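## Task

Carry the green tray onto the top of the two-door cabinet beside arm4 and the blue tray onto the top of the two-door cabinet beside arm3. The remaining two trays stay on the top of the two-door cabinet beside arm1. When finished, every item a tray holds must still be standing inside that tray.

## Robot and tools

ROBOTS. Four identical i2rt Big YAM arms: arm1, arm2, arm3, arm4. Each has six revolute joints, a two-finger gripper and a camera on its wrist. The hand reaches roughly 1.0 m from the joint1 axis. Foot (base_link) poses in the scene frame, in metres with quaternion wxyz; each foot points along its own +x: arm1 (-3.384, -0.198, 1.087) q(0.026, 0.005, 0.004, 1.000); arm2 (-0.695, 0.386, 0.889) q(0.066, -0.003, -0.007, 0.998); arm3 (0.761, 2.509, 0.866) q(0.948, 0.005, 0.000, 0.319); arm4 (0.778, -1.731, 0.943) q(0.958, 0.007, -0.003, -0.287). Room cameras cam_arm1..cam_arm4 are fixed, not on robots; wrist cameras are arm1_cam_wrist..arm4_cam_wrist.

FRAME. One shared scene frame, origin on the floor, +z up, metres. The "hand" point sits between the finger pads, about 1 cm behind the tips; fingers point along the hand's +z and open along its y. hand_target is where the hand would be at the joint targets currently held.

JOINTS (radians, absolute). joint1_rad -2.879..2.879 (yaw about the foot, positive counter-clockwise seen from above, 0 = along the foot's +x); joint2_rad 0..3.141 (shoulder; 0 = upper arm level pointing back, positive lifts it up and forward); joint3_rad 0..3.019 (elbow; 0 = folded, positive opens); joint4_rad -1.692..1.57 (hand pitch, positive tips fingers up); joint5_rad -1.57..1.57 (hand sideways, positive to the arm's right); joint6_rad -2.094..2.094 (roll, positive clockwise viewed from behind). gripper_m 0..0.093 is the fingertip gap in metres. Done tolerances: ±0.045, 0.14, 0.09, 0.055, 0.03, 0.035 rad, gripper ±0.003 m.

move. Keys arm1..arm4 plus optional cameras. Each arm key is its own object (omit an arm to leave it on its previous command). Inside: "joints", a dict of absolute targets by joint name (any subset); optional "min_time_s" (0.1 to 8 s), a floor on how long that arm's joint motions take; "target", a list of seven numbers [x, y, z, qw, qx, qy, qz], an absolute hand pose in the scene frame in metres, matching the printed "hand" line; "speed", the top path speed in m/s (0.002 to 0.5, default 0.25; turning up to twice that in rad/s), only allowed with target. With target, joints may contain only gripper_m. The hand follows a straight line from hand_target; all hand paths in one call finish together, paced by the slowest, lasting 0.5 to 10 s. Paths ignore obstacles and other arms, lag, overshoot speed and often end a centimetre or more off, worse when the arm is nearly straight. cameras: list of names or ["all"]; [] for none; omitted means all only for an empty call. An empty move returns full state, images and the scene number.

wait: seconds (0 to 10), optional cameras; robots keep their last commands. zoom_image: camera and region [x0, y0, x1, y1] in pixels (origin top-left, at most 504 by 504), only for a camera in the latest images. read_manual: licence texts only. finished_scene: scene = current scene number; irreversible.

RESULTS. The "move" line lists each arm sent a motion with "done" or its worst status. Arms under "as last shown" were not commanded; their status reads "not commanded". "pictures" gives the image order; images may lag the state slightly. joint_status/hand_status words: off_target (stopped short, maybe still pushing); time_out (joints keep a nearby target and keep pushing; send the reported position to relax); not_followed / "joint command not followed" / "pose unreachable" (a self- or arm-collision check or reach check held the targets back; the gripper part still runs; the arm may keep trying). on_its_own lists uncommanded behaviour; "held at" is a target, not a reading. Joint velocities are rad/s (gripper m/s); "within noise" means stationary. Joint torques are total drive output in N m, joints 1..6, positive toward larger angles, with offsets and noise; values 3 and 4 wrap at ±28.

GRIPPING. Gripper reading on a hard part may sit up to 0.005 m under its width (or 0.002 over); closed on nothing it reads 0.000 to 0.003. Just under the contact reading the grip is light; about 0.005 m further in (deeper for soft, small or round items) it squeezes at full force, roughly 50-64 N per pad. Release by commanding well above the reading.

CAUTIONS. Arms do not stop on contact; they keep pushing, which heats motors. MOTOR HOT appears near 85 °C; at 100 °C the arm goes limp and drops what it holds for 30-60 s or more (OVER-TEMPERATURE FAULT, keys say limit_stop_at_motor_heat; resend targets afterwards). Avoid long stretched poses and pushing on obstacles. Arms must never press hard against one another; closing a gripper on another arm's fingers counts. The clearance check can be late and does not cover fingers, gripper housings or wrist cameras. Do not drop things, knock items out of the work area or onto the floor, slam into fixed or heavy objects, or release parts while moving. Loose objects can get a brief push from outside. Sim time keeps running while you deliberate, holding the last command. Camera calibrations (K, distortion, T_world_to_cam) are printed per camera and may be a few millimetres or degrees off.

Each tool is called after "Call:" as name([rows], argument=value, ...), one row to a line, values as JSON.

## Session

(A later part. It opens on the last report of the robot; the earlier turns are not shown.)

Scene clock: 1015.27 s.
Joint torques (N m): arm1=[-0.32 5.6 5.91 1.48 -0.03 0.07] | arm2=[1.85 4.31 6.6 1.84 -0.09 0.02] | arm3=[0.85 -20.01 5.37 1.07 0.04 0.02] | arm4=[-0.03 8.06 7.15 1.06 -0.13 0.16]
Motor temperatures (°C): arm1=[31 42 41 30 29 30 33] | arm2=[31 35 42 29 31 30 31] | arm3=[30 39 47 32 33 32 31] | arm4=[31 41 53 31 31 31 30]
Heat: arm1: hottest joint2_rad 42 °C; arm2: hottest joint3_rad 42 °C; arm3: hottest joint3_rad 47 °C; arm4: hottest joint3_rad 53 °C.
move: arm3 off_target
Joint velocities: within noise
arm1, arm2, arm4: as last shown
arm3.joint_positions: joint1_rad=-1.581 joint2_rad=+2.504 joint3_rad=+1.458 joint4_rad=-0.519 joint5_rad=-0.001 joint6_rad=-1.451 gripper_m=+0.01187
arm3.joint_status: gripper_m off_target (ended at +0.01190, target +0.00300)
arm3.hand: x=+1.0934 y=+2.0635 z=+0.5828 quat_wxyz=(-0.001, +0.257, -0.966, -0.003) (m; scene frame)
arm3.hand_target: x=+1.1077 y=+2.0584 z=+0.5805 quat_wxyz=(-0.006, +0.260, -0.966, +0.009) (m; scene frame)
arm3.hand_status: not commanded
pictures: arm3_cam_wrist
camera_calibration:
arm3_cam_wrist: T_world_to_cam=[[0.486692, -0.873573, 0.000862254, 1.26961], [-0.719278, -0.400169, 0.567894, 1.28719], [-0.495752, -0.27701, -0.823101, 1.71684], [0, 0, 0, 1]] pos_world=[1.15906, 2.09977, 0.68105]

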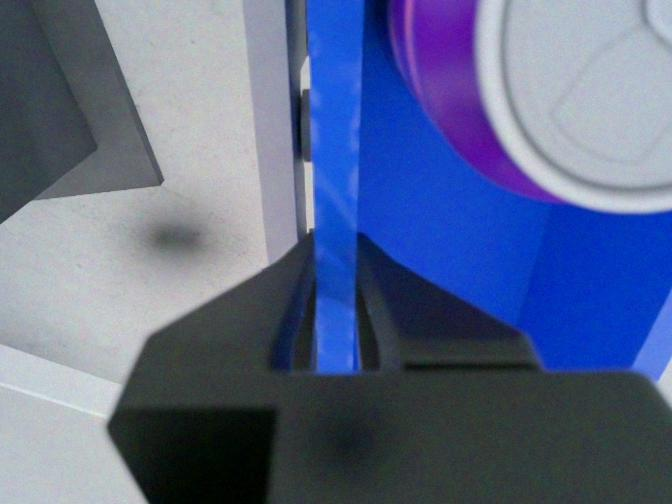

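Call:
move(arm3={"target": [1.1, 2.061, 0.72, -0.004, 0.258, -0.966, 0.0], "speed": 0.12}, cameras=["arm3_cam_wrist", "cam_arm3"])

Scene clock: 1022.23 s.
Joint torques (N m): arm1=[-0.21 5.6 5.94 1.48 -0.01 0.06] | arm2=[1.85 4.31 6.6 1.84 -0.08 0.02] | arm3=[0.09 -24.64 5.15 0.08 -0.16 -0.05] | arm4=[0.26 8 7.08 1.13 -0.1 0.16]
Motor temperatures (°C): arm1=[31 42 41 30 29 30 33] | arm2=[31 35 42 29 31 30 31] | arm3=[30 41 47 32 33 32 32] | arm4=[31 41 53 31 31 31 30]
Heat: arm1: hottest joint2_rad 42 °C; arm2: hottest joint3_rad 42 °C; arm3: hottest joint3_rad 47 °C; arm4: hottest joint3_rad 53 °C.
move: arm3 off_target
Joint velocities: within noise
arm1, arm2: as last shown
arm3.joint_positions: joint1_rad=-1.581 joint2_rad=+2.267 joint3_rad=+1.368 joint4_rad=-0.713 joint5_rad=+0.000 joint6_rad=-1.449 gripper_m=+0.01187
arm3.joint_status: not commanded
arm3.hand: x=+1.0848 y=+2.0741 z=+0.6911 quat_wxyz=(+0.008, +0.256, -0.966, -0.024) (m; scene frame)
arm3.hand_target: x=+1.0996 y=+2.0614 z=+0.7196 quat_wxyz=(-0.004, +0.258, -0.966, +0.000) (m; scene frame)
arm3.hand_status: off_target (0.035 m and 3.1 deg from the pose sent, 0.137 m and 0.5 deg at the start)
arm4.joint_positions: joint1_rad=-0.281 joint2_rad=+0.605 joint3_rad=+1.862 joint4_rad=-1.580 joint5_rad=+0.087 joint6_rad=-1.677 gripper_m=+0.03394
arm4.joint_status: not commanded
arm4.hand: x=+0.8250 y=-1.8265 z=+1.6287 quat_wxyz=(-0.145, +0.294, -0.758, +0.565) (m; scene frame)
arm4.hand_target: x=+0.8198 y=-1.8194 z=+1.6330 quat_wxyz=(-0.150, +0.292, -0.754, +0.569) (m; scene frame)
arm4.hand_status: not commanded
pictures: arm3_cam_wrist, cam_arm3
camera_calibration:
arm3_cam_wrist: T_world_to_cam=[[0.484547, -0.873599, -0.0451551, 1.31722], [-0.703541, -0.41986, 0.573365, 1.24371], [-0.51985, -0.246054, -0.818055, 1.76313], [0, 0, 0, 1]] pos_world=[1.15331, 2.10673, 0.788717]

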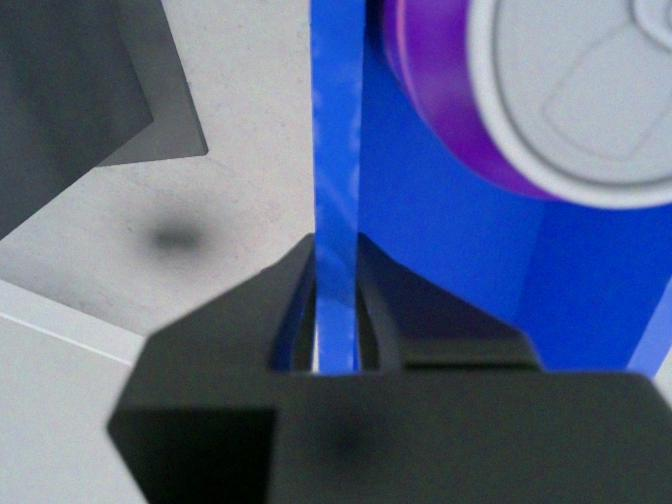

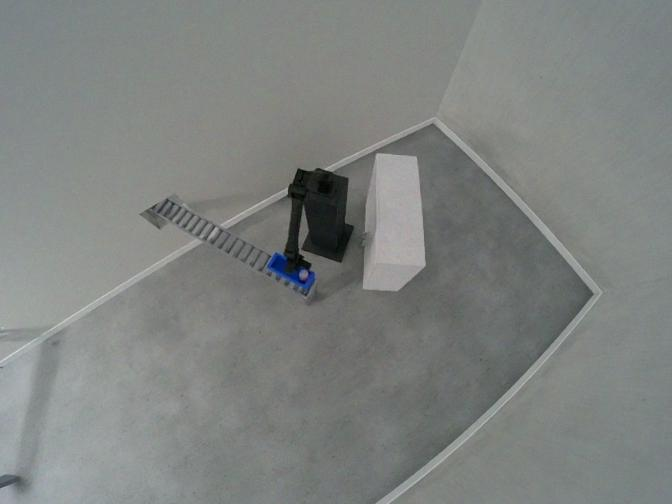

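Call:
move(arm3={"joints": {"joint2_rad": 1.79, "joint3_rad": 1.56, "joint4_rad": -1.295}, "min_time_s": 4}, cameras=["arm3_cam_wrist"])

Scene clock: 1029.43 s.
Joint torques (N m): arm1=[-0.32 5.36 5.96 1.51 -0.01 0.05] | arm2=[1.85 4.31 6.6 1.84 -0.08 0.02] | arm3=[0.09 -22.48 11.58 -0.09 -0.16 -0.05] | arm4=[-0.15 8.06 7.13 1.16 -0.11 0.16]
Motor temperatures (°C): arm1=[31 42 41 30 29 30 33] | arm2=[31 35 42 29 31 30 31] | arm3=[30 41 48 32 33 32 32] | arm4=[31 41 53 31 31 31 30]
Heat: arm1: hottest joint2_rad 42 °C; arm2: hottest joint3_rad 42 °C; arm3: hottest joint3_rad 48 °C; arm4: hottest joint3_rad 53 °C.
move: arm3 done
Joint velocities: within noise
arm1, arm2, arm4: as last shown
arm3.joint_positions: joint1_rad=-1.581 joint2_rad=+1.840 joint3_rad=+1.488 joint4_rad=-1.288 joint5_rad=+0.000 joint6_rad=-1.449 gripper_m=+0.01187
arm3.joint_status: all done
arm3.hand: x=+1.0766 y=+2.0834 z=+0.9587 quat_wxyz=(+0.013, +0.256, -0.966, -0.038) (m; scene frame)
arm3.hand_target: x=+1.0947 y=+2.0660 z=+1.0108 quat_wxyz=(-0.010, +0.258, -0.966, +0.015) (m; scene frame)
arm3.hand_status: not commanded
pictures: arm3_cam_wrist
camera_calibration:
arm3_cam_wrist: T_world_to_cam=[[0.483681, -0.872192, -0.0730335, 1.36605], [-0.693802, -0.432943, 0.575498, 1.10318], [-0.533564, -0.227687, -0.814535, 1.95315], [0, 0, 0, 1]] pos_world=[1.14678, 2.11377, 1.0558]

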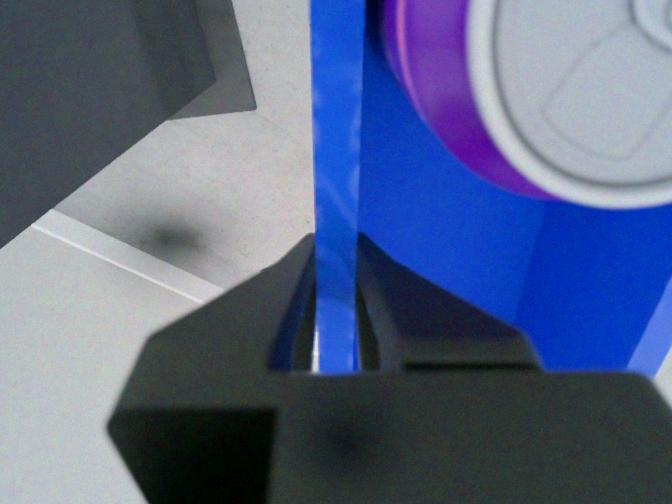

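Call:
move(arm3={"joints": {"joint1_rad": 0.253, "joint2_rad": 1.52, "joint3_rad": 1.4, "joint4_rad": -1.38, "joint5_rad": -0.055, "joint6_rad": -1.575}, "min_time_s": 6.5}, cameras=["arm3_cam_wrist", "cam_arm3"])

Scene clock: 1049.23 s.
Joint torques (N m): arm1=[-0.32 5.71 5.94 1.51 -0.02 0.06] | arm2=[1.9 4.31 6.6 1.84 -0.08 0.02] | arm3=[-0.03 -18.26 8.54 0.29 -0.29 -0.15] | arm4=[-0.09 8.29 7.15 1.11 -0.13 0.16]
Motor temperatures (°C): arm1=[31 42 41 30 29 30 33] | arm2=[31 35 42 29 31 30 31] | arm3=[30 44 51 32 33 32 33] | arm4=[31 41 53 31 31 31 30]
Heat: arm1: hottest joint2_rad 42 °C; arm2: hottest joint3_rad 42 °C; arm3: hottest joint3_rad 51 °C; arm4: hottest joint3_rad 53 °C.
move: arm3 done
Joint velocities: within noise
arm1, arm4: as last shown
arm2.joint_positions: joint1_rad=-0.913 joint2_rad=+0.598 joint3_rad=+1.858 joint4_rad=-1.580 joint5_rad=-0.014 joint6_rad=-1.577 gripper_m=+0.04493
arm2.joint_status: not commanded
arm2.hand: x=-0.7505 y=+0.4613 z=+1.5758 quat_wxyz=(-0.569, +0.777, +0.220, -0.152) (m; scene frame)
arm2.hand_target: x=-0.7478 y=+0.4564 z=+1.5809 quat_wxyz=(-0.574, +0.774, +0.222, -0.151) (m; scene frame)
arm2.hand_status: not commanded
arm3.joint_positions: joint1_rad=+0.246 joint2_rad=+1.569 joint3_rad=+1.379 joint4_rad=-1.376 joint5_rad=-0.049 joint6_rad=-1.567 gripper_m=+0.01187
arm3.joint_status: all done
arm3.hand: x=+1.0456 y=+2.8757 z=+1.0580 quat_wxyz=(-0.015, +0.943, -0.332, -0.025) (m; scene frame)
arm3.hand_target: x=+1.0434 y=+2.8796 z=+1.0882 quat_wxyz=(-0.047, +0.945, -0.324, -0.017) (m; scene frame)
arm3.hand_status: not commanded
pictures: arm3_cam_wrist, cam_arm3
camera_calibration:
arm3_cam_wrist: T_world_to_cam=[[0.636742, 0.77091, 0.0160505, -2.90007], [0.65177, -0.549226, 0.523016, 0.350512], [0.412014, -0.322565, -0.852171, 1.52187], [0, 0, 0, 1]] pos_world=[0.991114, 2.91911, 1.16012]

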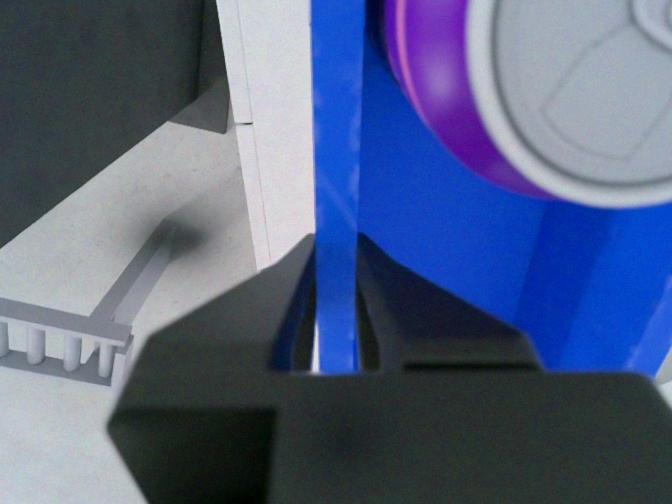

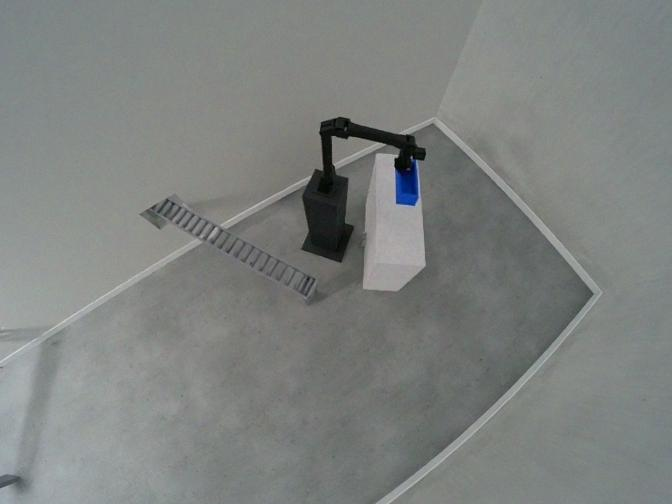

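Call:
move(arm3={"joints": {"joint2_rad": 1.7, "joint3_rad": 1.165, "joint4_rad": -1.06}, "min_time_s": 3}, cameras=["arm3_cam_wrist"])

Call:
move(arm3={"joints": {"joint2_rad": 1.757, "joint3_rad": 1.14, "joint4_rad": -0.985}, "min_time_s": 1.5}, cameras=["arm3_cam_wrist"])

Scene clock: 1062.03 s.
Joint torques (N m): arm1=[-0.26 5.71 5.91 1.47 -0.01 0.08] | arm2=[1.85 4.31 6.6 1.83 -0.09 0.02] | arm3=[0.15 -16.32 7.21 1.03 -0.29 -0.15] | arm4=[0.03 8.12 7.13 1.1 -0.11 0.16]
Motor temperatures (°C): arm1=[31 42 41 30 29 30 33] | arm2=[31 35 42 29 31 30 31] | arm3=[30 43 53 32 33 32 33] | arm4=[31 40 53 31 31 31 30]
Heat: arm1: hottest joint2_rad 42 °C; arm2: hottest joint3_rad 42 °C; arm3: hottest joint3_rad 53 °C; arm4: hottest joint3_rad 53 °C.
move: arm3 done
Joint velocities: within noise
arm1.joint_positions: joint1_rad=-1.511 joint2_rad=+0.596 joint3_rad=+1.861 joint4_rad=-1.582 joint5_rad=-0.064 joint6_rad=-1.582 gripper_m=+0.04495
arm1.joint_status: not commanded
arm1.hand: x=-3.3881 y=-0.0953 z=+1.7724 quat_wxyz=(-0.583, +0.812, +0.023, -0.030) (m; scene frame)
arm1.hand_target: x=-3.3873 y=-0.0995 z=+1.7768 quat_wxyz=(-0.586, +0.809, +0.026, -0.024) (m; scene frame)
arm1.hand_status: not commanded
arm2, arm4: as last shown
arm3.joint_positions: joint1_rad=+0.246 joint2_rad=+1.721 joint3_rad=+1.147 joint4_rad=-1.076 joint5_rad=-0.049 joint6_rad=-1.567 gripper_m=+0.01187
arm3.joint_status: all done
arm3.hand: x=+1.0335 y=+2.8627 z=+0.9090 quat_wxyz=(+0.025, +0.942, -0.333, -0.039) (m; scene frame)
arm3.hand_target: x=+1.0389 y=+2.8762 z=+0.9238 quat_wxyz=(-0.002, +0.945, -0.326, -0.033) (m; scene frame)
arm3.hand_status: not commanded
pictures: arm3_cam_wrist
camera_calibration:
arm3_cam_wrist: T_world_to_cam=[[0.634788, 0.769665, -0.0682617, -2.79764], [0.679718, -0.514214, 0.523037, 0.300031], [0.367462, -0.378416, -0.849572, 1.59921], [0, 0, 0, 1]] pos_world=[0.984323, 2.9127, 1.01075]

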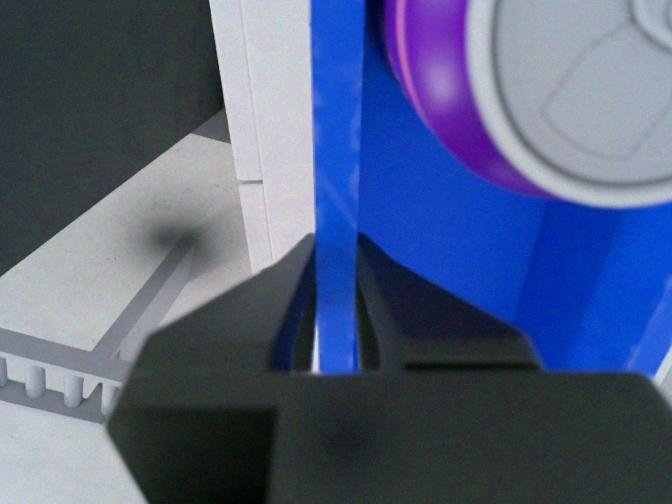

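Scene clock: 1063.90 s.
Joint torques (N m): arm1=[-0.32 5.54 5.97 1.44 -0.01 0.07] | arm2=[1.85 4.31 6.6 1.83 -0.08 0.02] | arm3=[0.15 -16.62 6.72 0.99 -0.29 -0.15] | arm4=[0.03 7.82 7.06 1.13 -0.11 0.15]
Motor temperatures (°C): arm1=[31 42 41 30 29 30 33] | arm2=[31 35 42 29 31 30 31] | arm3=[30 43 53 32 33 32 33] | arm4=[31 40 53 31 31 31 30]
Heat: arm1: hottest joint2_rad 42 °C; arm2: hottest joint3_rad 42 °C; arm3: hottest joint3_rad 53 °C; arm4: hottest joint3_rad 53 °C.
move: arm3 done
Joint velocities: within noise
arm1, arm2, arm4: as last shown
arm3.joint_positions: joint1_rad=+0.246 joint2_rad=+1.776 joint3_rad=+1.124 joint4_rad=-1.001 joint5_rad=-0.049 joint6_rad=-1.567 gripper_m=+0.01187
arm3.joint_status: all done
arm3.hand: x=+1.0347 y=+2.8646 z=+0.8773 quat_wxyz=(+0.027, +0.942, -0.333, -0.040) (m; scene frame)
arm3.hand_target: x=+1.0400 y=+2.8781 z=+0.8903 quat_wxyz=(+0.001, +0.945, -0.326, -0.034) (m; scene frame)
arm3.hand_status: not commanded
pictures: arm3_cam_wrist
camera_calibration:
arm3_cam_wrist: T_world_to_cam=[[0.634642, 0.769509, -0.0713033, -2.79874], [0.68072, -0.512956, 0.522968, 0.312271], [0.365853, -0.380435, -0.849365, 1.5799], [0, 0, 0, 1]] pos_world=[0.98562, 2.91489, 0.979045]

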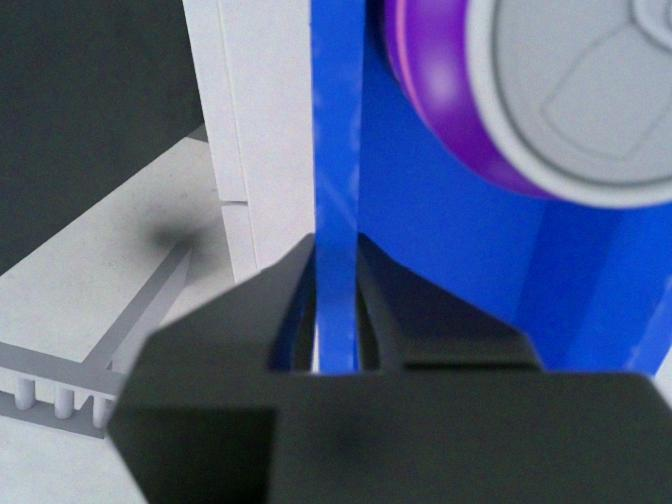

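Call:
move(arm3={"joints": {"joint2_rad": 1.757, "joint3_rad": 1.14, "joint4_rad": -0.905}, "min_time_s": 1.5}, cameras=["arm3_cam_wrist"])

Scene clock: 1074.00 s.
Joint torques (N m): arm1=[-0.32 5.66 5.96 1.51 -0.01 0.05] | arm2=[1.85 4.31 6.6 1.84 -0.09 0.02] | arm3=[0.03 -16.73 6.82 1.44 -0.29 -0.16] | arm4=[-0.15 8.23 7.09 1.11 -0.11 0.13]
Motor temperatures (°C): arm1=[31 41 41 30 29 30 32] | arm2=[31 35 42 29 31 30 31] | arm3=[30 42 52 32 33 32 34] | arm4=[31 40 53 31 31 31 30]
Heat: arm1: hottest joint2_rad 41 °C; arm2: hottest joint3_rad 42 °C; arm3: hottest joint3_rad 52 °C; arm4: hottest joint3_rad 53 °C.
move: arm3 done
Joint velocities: within noise
arm1, arm2, arm4: as last shown
arm3.joint_positions: joint1_rad=+0.246 joint2_rad=+1.776 joint3_rad=+1.124 joint4_rad=-0.926 joint5_rad=-0.049 joint6_rad=-1.567 gripper_m=+0.01187
arm3.joint_status: all done
arm3.hand: x=+1.0463 y=+2.8791 z=+0.8765 quat_wxyz=(-0.009, +0.943, -0.333, -0.027) (m; scene frame)
arm3.hand_target: x=+1.0522 y=+2.8936 z=+0.8906 quat_wxyz=(-0.036, +0.945, -0.325, -0.021) (m; scene frame)
arm3.hand_status: not commanded
pictures: arm3_cam_wrist
camera_calibration:
arm3_cam_wrist: T_world_to_cam=[[0.636753, 0.771058, 0.0037894, -2.88987], [0.655789, -0.544134, 0.523315, 0.42778], [0.405569, -0.330738, -0.852131, 1.39828], [0, 0, 0, 1]] pos_world=[0.992501, 2.92349, 0.978608]

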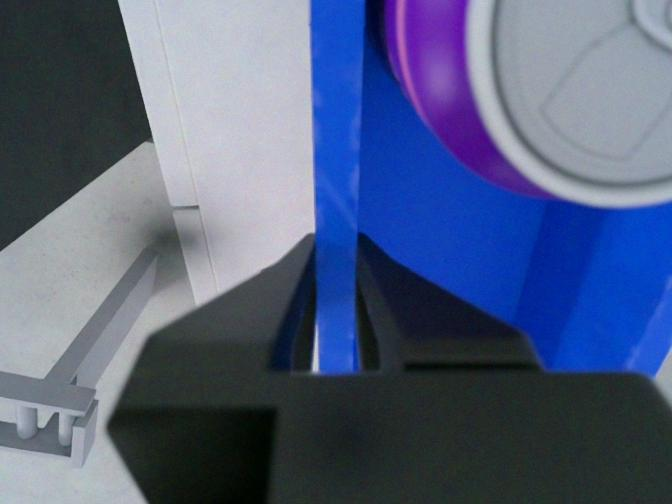

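Call:
move(arm3={"joints": {"joint2_rad": 1.785, "joint3_rad": 1.14, "joint4_rad": -0.877}, "min_time_s": 1.5}, cameras=["arm3_cam_wrist"])

Call:
move(arm3={"joints": {"joint2_rad": 1.797, "joint3_rad": 1.14, "joint4_rad": -0.865}, "min_time_s": 1}, cameras=[])

Scene clock: 1083.67 s.
Joint torques (N m): arm1=[-0.09 5.66 5.89 1.48 -0.03 0.06] | arm2=[1.9 4.31 6.6 1.84 -0.09 0.02] | arm3=[0.03 -17.08 6.68 1.39 -0.29 -0.15] | arm4=[-0.21 8.29 7.12 1.16 -0.11 0.16]
Motor temperatures (°C): arm1=[31 41 41 30 29 30 32] | arm2=[31 35 42 29 31 30 30] | arm3=[30 42 51 32 33 32 34] | arm4=[31 40 53 31 31 31 30]
Heat: arm1: hottest joint2_rad 41 °C; arm2: hottest joint3_rad 42 °C; arm3: hottest joint3_rad 51 °C; arm4: hottest joint3_rad 53 °C.
move: arm3 done
Joint velocities: within noise
arm1, arm2, arm4: as last shown
arm3.joint_positions: joint1_rad=+0.246 joint2_rad=+1.804 joint3_rad=+1.124 joint4_rad=-0.898 joint5_rad=-0.049 joint6_rad=-1.567 gripper_m=+0.01187
arm3.joint_status: all done
arm3.hand: x=+1.0483 y=+2.8818 z=+0.8639 quat_wxyz=(-0.009, +0.943, -0.333, -0.027) (m; scene frame)
arm3.hand_target: x=+1.0544 y=+2.8966 z=+0.8779 quat_wxyz=(-0.036, +0.945, -0.325, -0.021) (m; scene frame)
arm3.hand_status: not commanded
pictures: arm3_cam_wrist
camera_calibration:
arm3_cam_wrist: T_world_to_cam=[[0.636728, 0.771081, 0.00343464, -2.89288], [0.655935, -0.543975, 0.523298, 0.433939], [0.405374, -0.330945, -0.852143, 1.38844], [0, 0, 0, 1]] pos_world=[0.994501, 2.92619, 0.966007]

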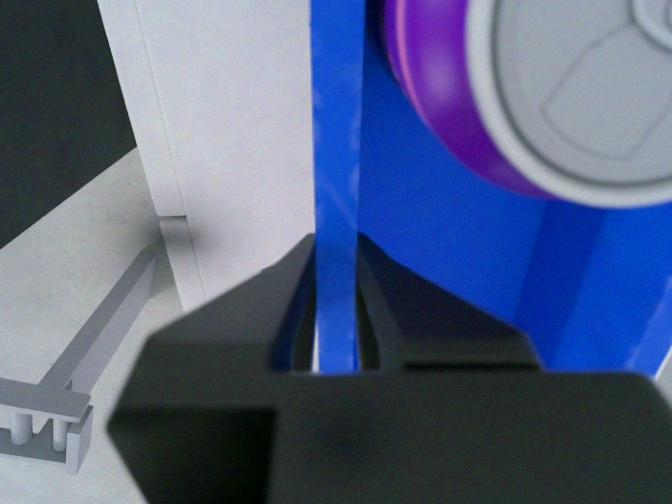

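Scene clock: 1084.93 s.
Joint torques (N m): arm1=[-0.26 5.42 5.94 1.5 -0.01 0.06] | arm2=[1.85 4.25 6.6 1.81 -0.09 0.02] | arm3=[0.15 -17.2 6.67 1.4 -0.29 -0.15] | arm4=[-0.03 8 7.12 1.11 -0.12 0.16]
Motor temperatures (°C): arm1=[31 41 41 30 29 30 32] | arm2=[31 35 42 29 31 30 30] | arm3=[30 42 50 32 33 32 34] | arm4=[31 40 53 31 31 31 30]
Heat: arm1: hottest joint2_rad 41 °C; arm2: hottest joint3_rad 42 °C; arm3: hottest joint3_rad 50 °C; arm4: hottest joint3_rad 53 °C.
move: arm3 done
Joint velocities: within noise
arm1, arm2, arm4: as last shown
arm3.joint_positions: joint1_rad=+0.246 joint2_rad=+1.816 joint3_rad=+1.124 joint4_rad=-0.886 joint5_rad=-0.049 joint6_rad=-1.567 gripper_m=+0.01187
arm3.joint_status: all done
arm3.hand: x=+1.0492 y=+2.8830 z=+0.8587 quat_wxyz=(-0.009, +0.943, -0.333, -0.027) (m; scene frame)
arm3.hand_target: x=+1.0554 y=+2.8979 z=+0.8726 quat_wxyz=(-0.037, +0.945, -0.325, -0.021) (m; scene frame)
arm3.hand_status: not commanded
pictures: none
No camera images: "cameras" was empty.

Call:
move(arm3={"joints": {"joint2_rad": 1.808, "joint3_rad": 1.14, "joint4_rad": -0.854}, "min_time_s": 1}, cameras=[])

Call:
move(arm3={"joints": {"joint2_rad": 1.818, "joint3_rad": 1.14, "joint4_rad": -0.844}, "min_time_s": 1}, cameras=["arm3_cam_wrist"])

Scene clock: 1090.17 s.
Joint torques (N m): arm1=[-0.26 5.71 5.91 1.55 -0.03 0.05] | arm2=[1.85 4.31 6.6 1.83 -0.09 0.02] | arm3=[0.15 -17.14 6.61 1.4 -0.29 -0.15] | arm4=[-0.15 8.23 7.09 1.11 -0.12 0.17]
Motor temperatures (°C): arm1=[31 41 41 30 29 30 32] | arm2=[31 35 42 29 31 30 30] | arm3=[30 42 50 32 33 32 34] | arm4=[31 40 53 31 31 31 30]
Heat: arm1: hottest joint2_rad 41 °C; arm2: hottest joint3_rad 42 °C; arm3: hottest joint3_rad 50 °C; arm4: hottest joint3_rad 53 °C.
move: arm3 done
Joint velocities: within noise
arm1, arm2: as last shown
arm3.joint_positions: joint1_rad=+0.246 joint2_rad=+1.826 joint3_rad=+1.124 joint4_rad=-0.875 joint5_rad=-0.049 joint6_rad=-1.567 gripper_m=+0.01187
arm3.joint_status: all done
arm3.hand: x=+1.0500 y=+2.8840 z=+0.8542 quat_wxyz=(-0.010, +0.943, -0.333, -0.027) (m; scene frame)
arm3.hand_target: x=+1.0561 y=+2.8989 z=+0.8676 quat_wxyz=(-0.037, +0.945, -0.325, -0.021) (m; scene frame)
arm3.hand_status: not commanded
arm4.joint_positions: joint1_rad=-0.281 joint2_rad=+0.605 joint3_rad=+1.862 joint4_rad=-1.580 joint5_rad=+0.087 joint6_rad=-1.677 gripper_m=+0.03394
arm4.joint_status: not commanded
arm4.hand: x=+0.8250 y=-1.8265 z=+1.6287 quat_wxyz=(-0.145, +0.294, -0.758, +0.565) (m; scene frame)
arm4.hand_target: x=+0.8198 y=-1.8194 z=+1.6330 quat_wxyz=(-0.150, +0.292, -0.754, +0.569) (m; scene frame)
arm4.hand_status: not commanded
pictures: none
No camera images: "cameras" was empty.

Scene clock: 1091.47 s.
Joint torques (N m): arm1=[-0.21 5.48 5.91 1.5 -0.02 0.07] | arm2=[1.9 4.31 6.61 1.83 -0.09 0.02] | arm3=[0.09 -16.62 6.61 1.4 -0.29 -0.13] | arm4=[0.15 8.18 7.09 1.11 -0.11 0.13]
Motor temperatures (°C): arm1=[31 41 41 30 29 30 32] | arm2=[31 35 42 29 31 30 30] | arm3=[30 41 50 32 33 32 34] | arm4=[31 40 53 31 31 31 30]
Heat: arm1: hottest joint2_rad 41 °C; arm2: hottest joint3_rad 42 °C; arm3: hottest joint3_rad 50 °C; arm4: hottest joint3_rad 53 °C.
move: arm3 done
Joint velocities: within noise
arm1, arm2, arm4: as last shown
arm3.joint_positions: joint1_rad=+0.246 joint2_rad=+1.830 joint3_rad=+1.124 joint4_rad=-0.865 joint5_rad=-0.049 joint6_rad=-1.568 gripper_m=+0.01187
arm3.joint_status: all done
arm3.hand: x=+1.0512 y=+2.8856 z=+0.8525 quat_wxyz=(-0.013, +0.943, -0.332, -0.026) (m; scene frame)
arm3.hand_target: x=+1.0568 y=+2.8998 z=+0.8629 quat_wxyz=(-0.036, +0.945, -0.325, -0.021) (m; scene frame)
arm3.hand_status: not commanded
pictures: arm3_cam_wrist
camera_calibration:
arm3_cam_wrist: T_world_to_cam=[[0.636167, 0.77146, 0.0118386, -2.90534], [0.653544, -0.546959, 0.523179, 0.451249], [0.410087, -0.325092, -0.85214, 1.35694], [0, 0, 0, 1]] pos_world=[0.99691, 2.9293, 0.954615]

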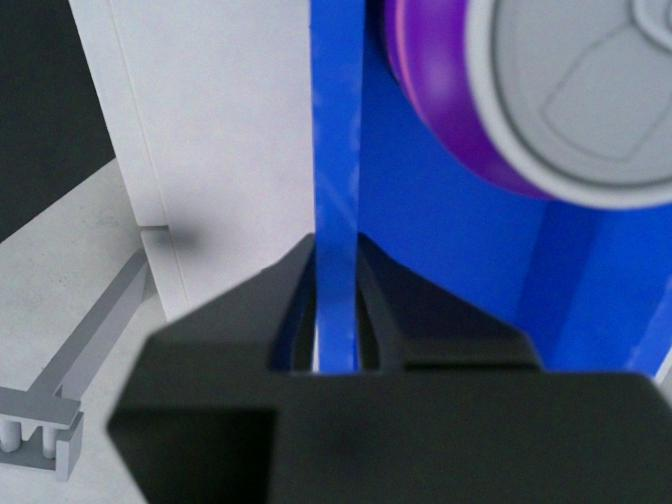

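Call:
move(arm3={"joints": {"joint2_rad": 1.838, "joint3_rad": 1.14, "joint4_rad": -0.844}, "min_time_s": 1.2}, cameras=[])

Call:
move(arm3={"joints": {"joint2_rad": 1.86, "joint3_rad": 1.14, "joint4_rad": -0.844}, "min_time_s": 1.2}, cameras=["arm3_cam_wrist"])

Scene clock: 1099.30 s.
Joint torques (N m): arm1=[-0.32 5.6 5.93 1.46 -0.01 0.06] | arm2=[1.9 4.31 6.6 1.83 -0.09 0.02] | arm3=[0.09 -15.38 6.6 1.22 -0.16 -0.14] | arm4=[-0.03 8.23 7.09 1.09 -0.14 0.14]
Motor temperatures (°C): arm1=[31 41 41 30 29 30 32] | arm2=[31 35 42 29 31 30 30] | arm3=[30 41 49 32 33 32 34] | arm4=[31 40 53 31 31 31 30]
Heat: arm1: hottest joint2_rad 41 °C; arm2: hottest joint3_rad 42 °C; arm3: hottest joint3_rad 49 °C; arm4: hottest joint3_rad 53 °C.
move: arm3 done
Joint velocities: within noise
arm1, arm4: as last shown
arm2.joint_positions: joint1_rad=-0.913 joint2_rad=+0.598 joint3_rad=+1.858 joint4_rad=-1.580 joint5_rad=-0.014 joint6_rad=-1.577 gripper_m=+0.04493
arm2.joint_status: not commanded
arm2.hand: x=-0.7505 y=+0.4613 z=+1.5758 quat_wxyz=(-0.569, +0.777, +0.220, -0.152) (m; scene frame)
arm2.hand_target: x=-0.7478 y=+0.4564 z=+1.5809 quat_wxyz=(-0.574, +0.774, +0.222, -0.151) (m; scene frame)
arm2.hand_status: not commanded
arm3.joint_positions: joint1_rad=+0.246 joint2_rad=+1.834 joint3_rad=+1.124 joint4_rad=-0.860 joint5_rad=-0.052 joint6_rad=-1.568 gripper_m=+0.01187
arm3.joint_status: all done
arm3.hand: x=+1.0511 y=+2.8863 z=+0.8503 quat_wxyz=(-0.013, +0.943, -0.332, -0.028) (m; scene frame)
arm3.hand_target: x=+1.0551 y=+2.8977 z=+0.8538 quat_wxyz=(-0.027, +0.945, -0.325, -0.024) (m; scene frame)
arm3.hand_status: not commanded
pictures: none
No camera images: "cameras" was empty.

Scene clock: 1100.80 s.
Joint torques (N m): arm1=[-0.26 5.6 5.93 1.48 -0.02 0.06] | arm2=[1.85 4.25 6.6 1.84 -0.09 0.02] | arm3=[0.15 -13.74 6.57 1.14 -0.11 -0.13] | arm4=[-0.09 8.06 7.1 1.17 -0.14 0.14]
Motor temperatures (°C): arm1=[31 41 41 30 29 30 32] | arm2=[31 35 42 29 31 30 30] | arm3=[30 41 49 32 33 32 34] | arm4=[31 40 53 31 31 31 30]
Heat: arm1: hottest joint2_rad 41 °C; arm2: hottest joint3_rad 42 °C; arm3: hottest joint3_rad 49 °C; arm4: hottest joint3_rad 53 °C.
move: arm3 done
Joint velocities: within noise
arm1.joint_positions: joint1_rad=-1.511 joint2_rad=+0.596 joint3_rad=+1.861 joint4_rad=-1.582 joint5_rad=-0.064 joint6_rad=-1.582 gripper_m=+0.04495
arm1.joint_status: not commanded
arm1.hand: x=-3.3881 y=-0.0953 z=+1.7724 quat_wxyz=(-0.583, +0.812, +0.023, -0.030) (m; scene frame)
arm1.hand_target: x=-3.3873 y=-0.0995 z=+1.7768 quat_wxyz=(-0.586, +0.809, +0.026, -0.024) (m; scene frame)
arm1.hand_status: not commanded
arm2, arm4: as last shown
arm3.joint_positions: joint1_rad=+0.246 joint2_rad=+1.838 joint3_rad=+1.124 joint4_rad=-0.858 joint5_rad=-0.053 joint6_rad=-1.568 gripper_m=+0.01187
arm3.joint_status: all done
arm3.hand: x=+1.0507 y=+2.8863 z=+0.8486 quat_wxyz=(-0.012, +0.943, -0.332, -0.029) (m; scene frame)
arm3.hand_target: x=+1.0529 y=+2.8951 z=+0.8434 quat_wxyz=(-0.016, +0.945, -0.325, -0.028) (m; scene frame)
arm3.hand_status: not commanded
pictures: arm3_cam_wrist
camera_calibration:
arm3_cam_wrist: T_world_to_cam=[[0.636214, 0.771459, 0.00908768, -2.90325], [0.656323, -0.547379, 0.519245, 0.455609], [0.405551, -0.324387, -0.854577, 1.3588], [0, 0, 0, 1]] pos_world=[0.997001, 2.92991, 0.951009]

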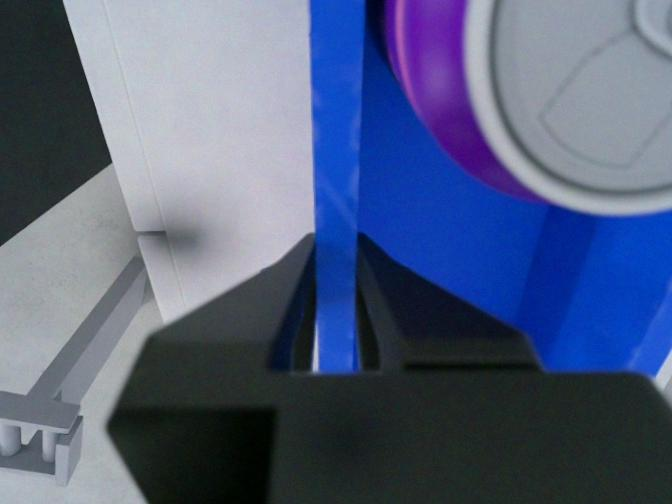

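Call:
move(arm3={"joints": {"gripper_m": 0.034}}, cameras=["arm3_cam_wrist"])

Scene clock: 1106.77 s.
Joint torques (N m): arm1=[-0.15 5.6 5.91 1.44 -0.02 0.06] | arm2=[1.85 4.25 6.6 1.84 -0.09 0.02] | arm3=[0.09 -14.45 6.54 1.05 -0.12 -0.14] | arm4=[0.15 8.06 7.12 1.1 -0.13 0.15]
Motor temperatures (°C): arm1=[31 41 41 30 29 30 32] | arm2=[31 35 42 29 31 30 30] | arm3=[30 40 49 32 33 32 34] | arm4=[31 40 53 31 31 31 30]
Heat: arm1: hottest joint2_rad 41 °C; arm2: hottest joint3_rad 42 °C; arm3: hottest joint3_rad 49 °C; arm4: hottest joint3_rad 53 °C.
move: arm3 done
Joint velocities: within noise
arm1, arm2, arm4: as last shown
arm3.joint_positions: joint1_rad=+0.246 joint2_rad=+1.846 joint3_rad=+1.124 joint4_rad=-0.857 joint5_rad=-0.053 joint6_rad=-1.568 gripper_m=+0.03387
arm3.joint_status: all done
arm3.hand: x=+1.0501 y=+2.8856 z=+0.8449 quat_wxyz=(-0.009, +0.943, -0.332, -0.030) (m; scene frame)
arm3.hand_target: x=+1.0529 y=+2.8951 z=+0.8433 quat_wxyz=(-0.016, +0.945, -0.325, -0.028) (m; scene frame)
arm3.hand_status: not commanded
pictures: arm3_cam_wrist
camera_calibration:
arm3_cam_wrist: T_world_to_cam=[[0.636175, 0.771541, 0.00224011, -2.89672], [0.658587, -0.544546, 0.519358, 0.446894], [0.401926, -0.328927, -0.854554, 1.37266], [0, 0, 0, 1]] pos_world=[0.996793, 2.9298, 0.947403]

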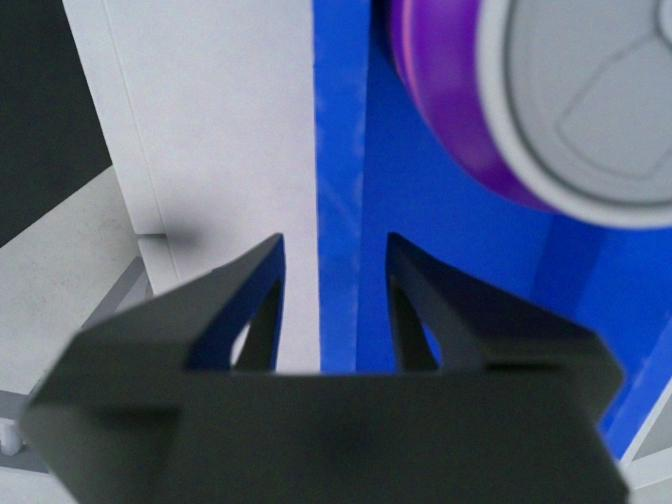

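Call:
move(arm3={"target": [1.053, 2.893, 0.98, -0.014, 0.944, -0.328, -0.028], "speed": 0.15, "joints": {"gripper_m": 0.036}}, cameras=["arm3_cam_wrist", "cam_arm3"])

Scene clock: 1112.47 s.
Joint torques (N m): arm1=[-0.03 5.6 5.9 1.46 -0.02 0.05] | arm2=[1.9 4.31 6.6 1.83 -0.08 0.02] | arm3=[0.15 -15.03 9.32 -0.05 -0.06 -0.09] | arm4=[0.09 8.06 7.06 1.07 -0.11 0.14]
Motor temperatures (°C): arm1=[31 41 41 30 29 30 32] | arm2=[31 35 42 29 31 30 30] | arm3=[30 40 49 32 33 32 33] | arm4=[31 40 53 31 31 31 30]
Heat: arm1: hottest joint2_rad 41 °C; arm2: hottest joint3_rad 42 °C; arm3: hottest joint3_rad 49 °C; arm4: hottest joint3_rad 53 °C.
move: arm3 off_target
Joint velocities: within noise
arm1, arm2, arm4: as last shown
arm3.joint_positions: joint1_rad=+0.246 joint2_rad=+1.674 joint3_rad=+1.249 joint4_rad=-1.177 joint5_rad=-0.053 joint6_rad=-1.568 gripper_m=+0.03589
arm3.joint_status: all done
arm3.hand: x=+1.0469 y=+2.8799 z=+0.9640 quat_wxyz=(+0.002, +0.943, -0.332, -0.033) (m; scene frame)
arm3.hand_target: x=+1.0526 y=+2.8925 z=+0.9801 quat_wxyz=(-0.014, +0.944, -0.328, -0.028) (m; scene frame)
arm3.hand_status: off_target (0.022 m and 2.0 deg from the pose sent, 0.135 m and 0.8 deg at the start)
pictures: arm3_cam_wrist, cam_arm3
camera_calibration:
arm3_cam_wrist: T_world_to_cam=[[0.63591, 0.771508, -0.01987, -2.86877], [0.66583, -0.535423, 0.519609, 0.34994], [0.390243, -0.343654, -0.854173, 1.52805], [0, 0, 0, 1]] pos_world=[0.99497, 2.92577, 1.06638]

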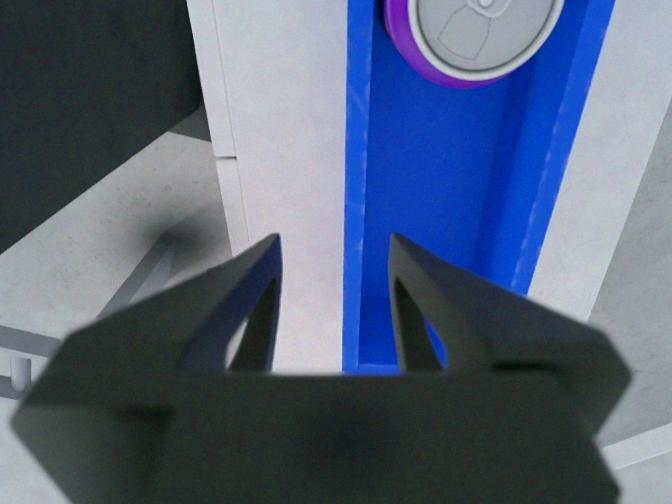

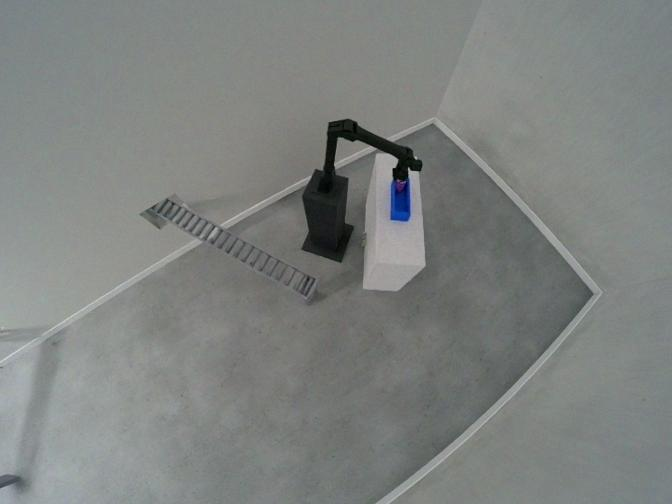

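Call:
move(arm3={"joints": {"joint2_rad": 0.8, "joint3_rad": 1.7, "joint4_rad": -1.5}, "min_time_s": 3}, cameras=["cam_arm1", "cam_arm3", "cam_arm4"])

Scene clock: 1120.10 s.
Joint torques (N m): arm1=[-0.09 5.71 5.96 1.46 -0.02 0.07] | arm2=[1.9 4.31 6.6 1.84 -0.08 0.02] | arm3=[-0.03 2.49 7.62 1.77 0 0] | arm4=[-0.15 7.94 7.06 1.11 -0.11 0.14]
Motor temperatures (°C): arm1=[31 41 41 30 29 30 32] | arm2=[31 35 42 29 31 30 30] | arm3=[30 40 51 32 33 32 33] | arm4=[31 40 53 31 31 31 30]
Heat: arm1: hottest joint2_rad 41 °C; arm2: hottest joint3_rad 42 °C; arm3: hottest joint3_rad 51 °C; arm4: hottest joint3_rad 53 °C.
move: arm3 done
Joint velocities: within noise
arm1, arm2, arm4: as last shown
arm3.joint_positions: joint1_rad=+0.246 joint2_rad=+0.795 joint3_rad=+1.672 joint4_rad=-1.488 joint5_rad=-0.053 joint6_rad=-1.568 gripper_m=+0.03590
arm3.joint_status: all done
arm3.hand: x=+0.9133 y=+2.7058 z=+1.4673 quat_wxyz=(-0.447, +0.838, -0.284, +0.127) (m; scene frame)
arm3.hand_target: x=+0.9095 y=+2.7040 z=+1.4763 quat_wxyz=(-0.453, +0.837, -0.280, +0.127) (m; scene frame)
arm3.hand_status: not commanded
pictures: cam_arm1, cam_arm3, cam_arm4

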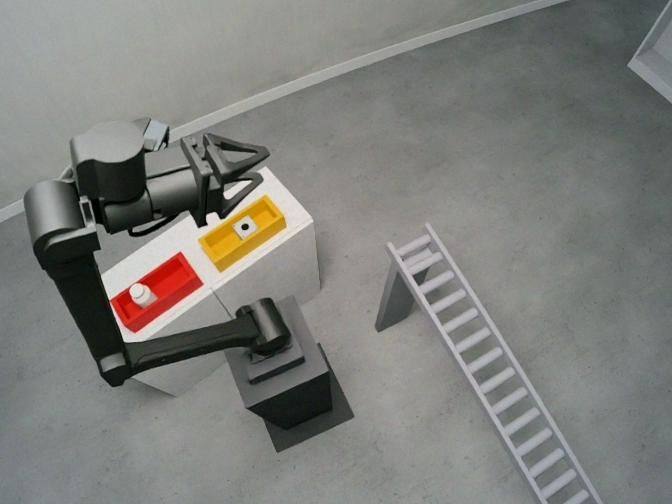

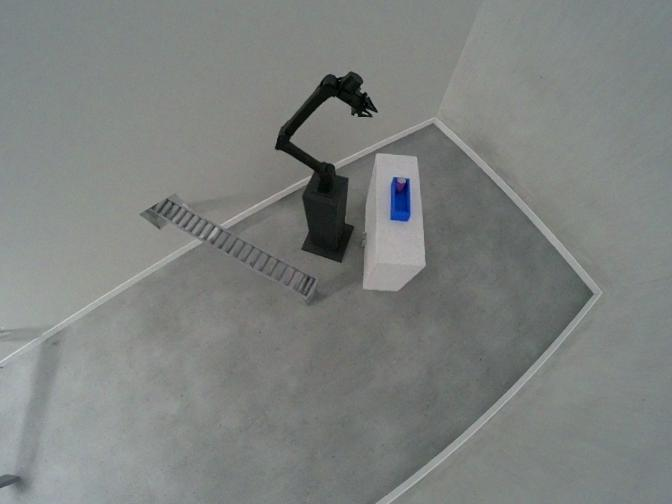

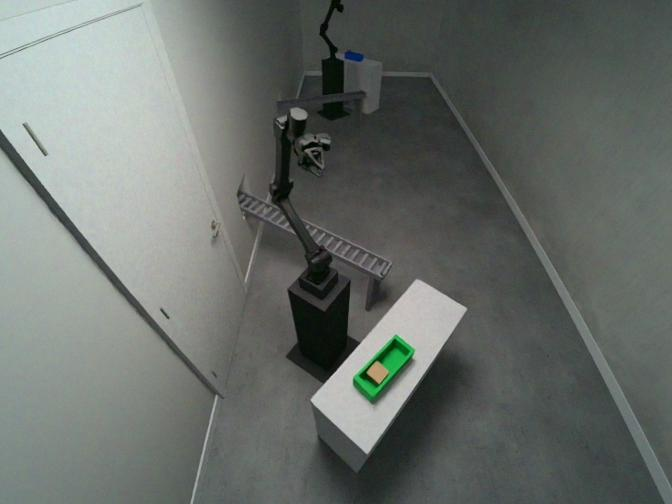

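Call:
finished_scene(scene=2)

The scene is finished: the task was done.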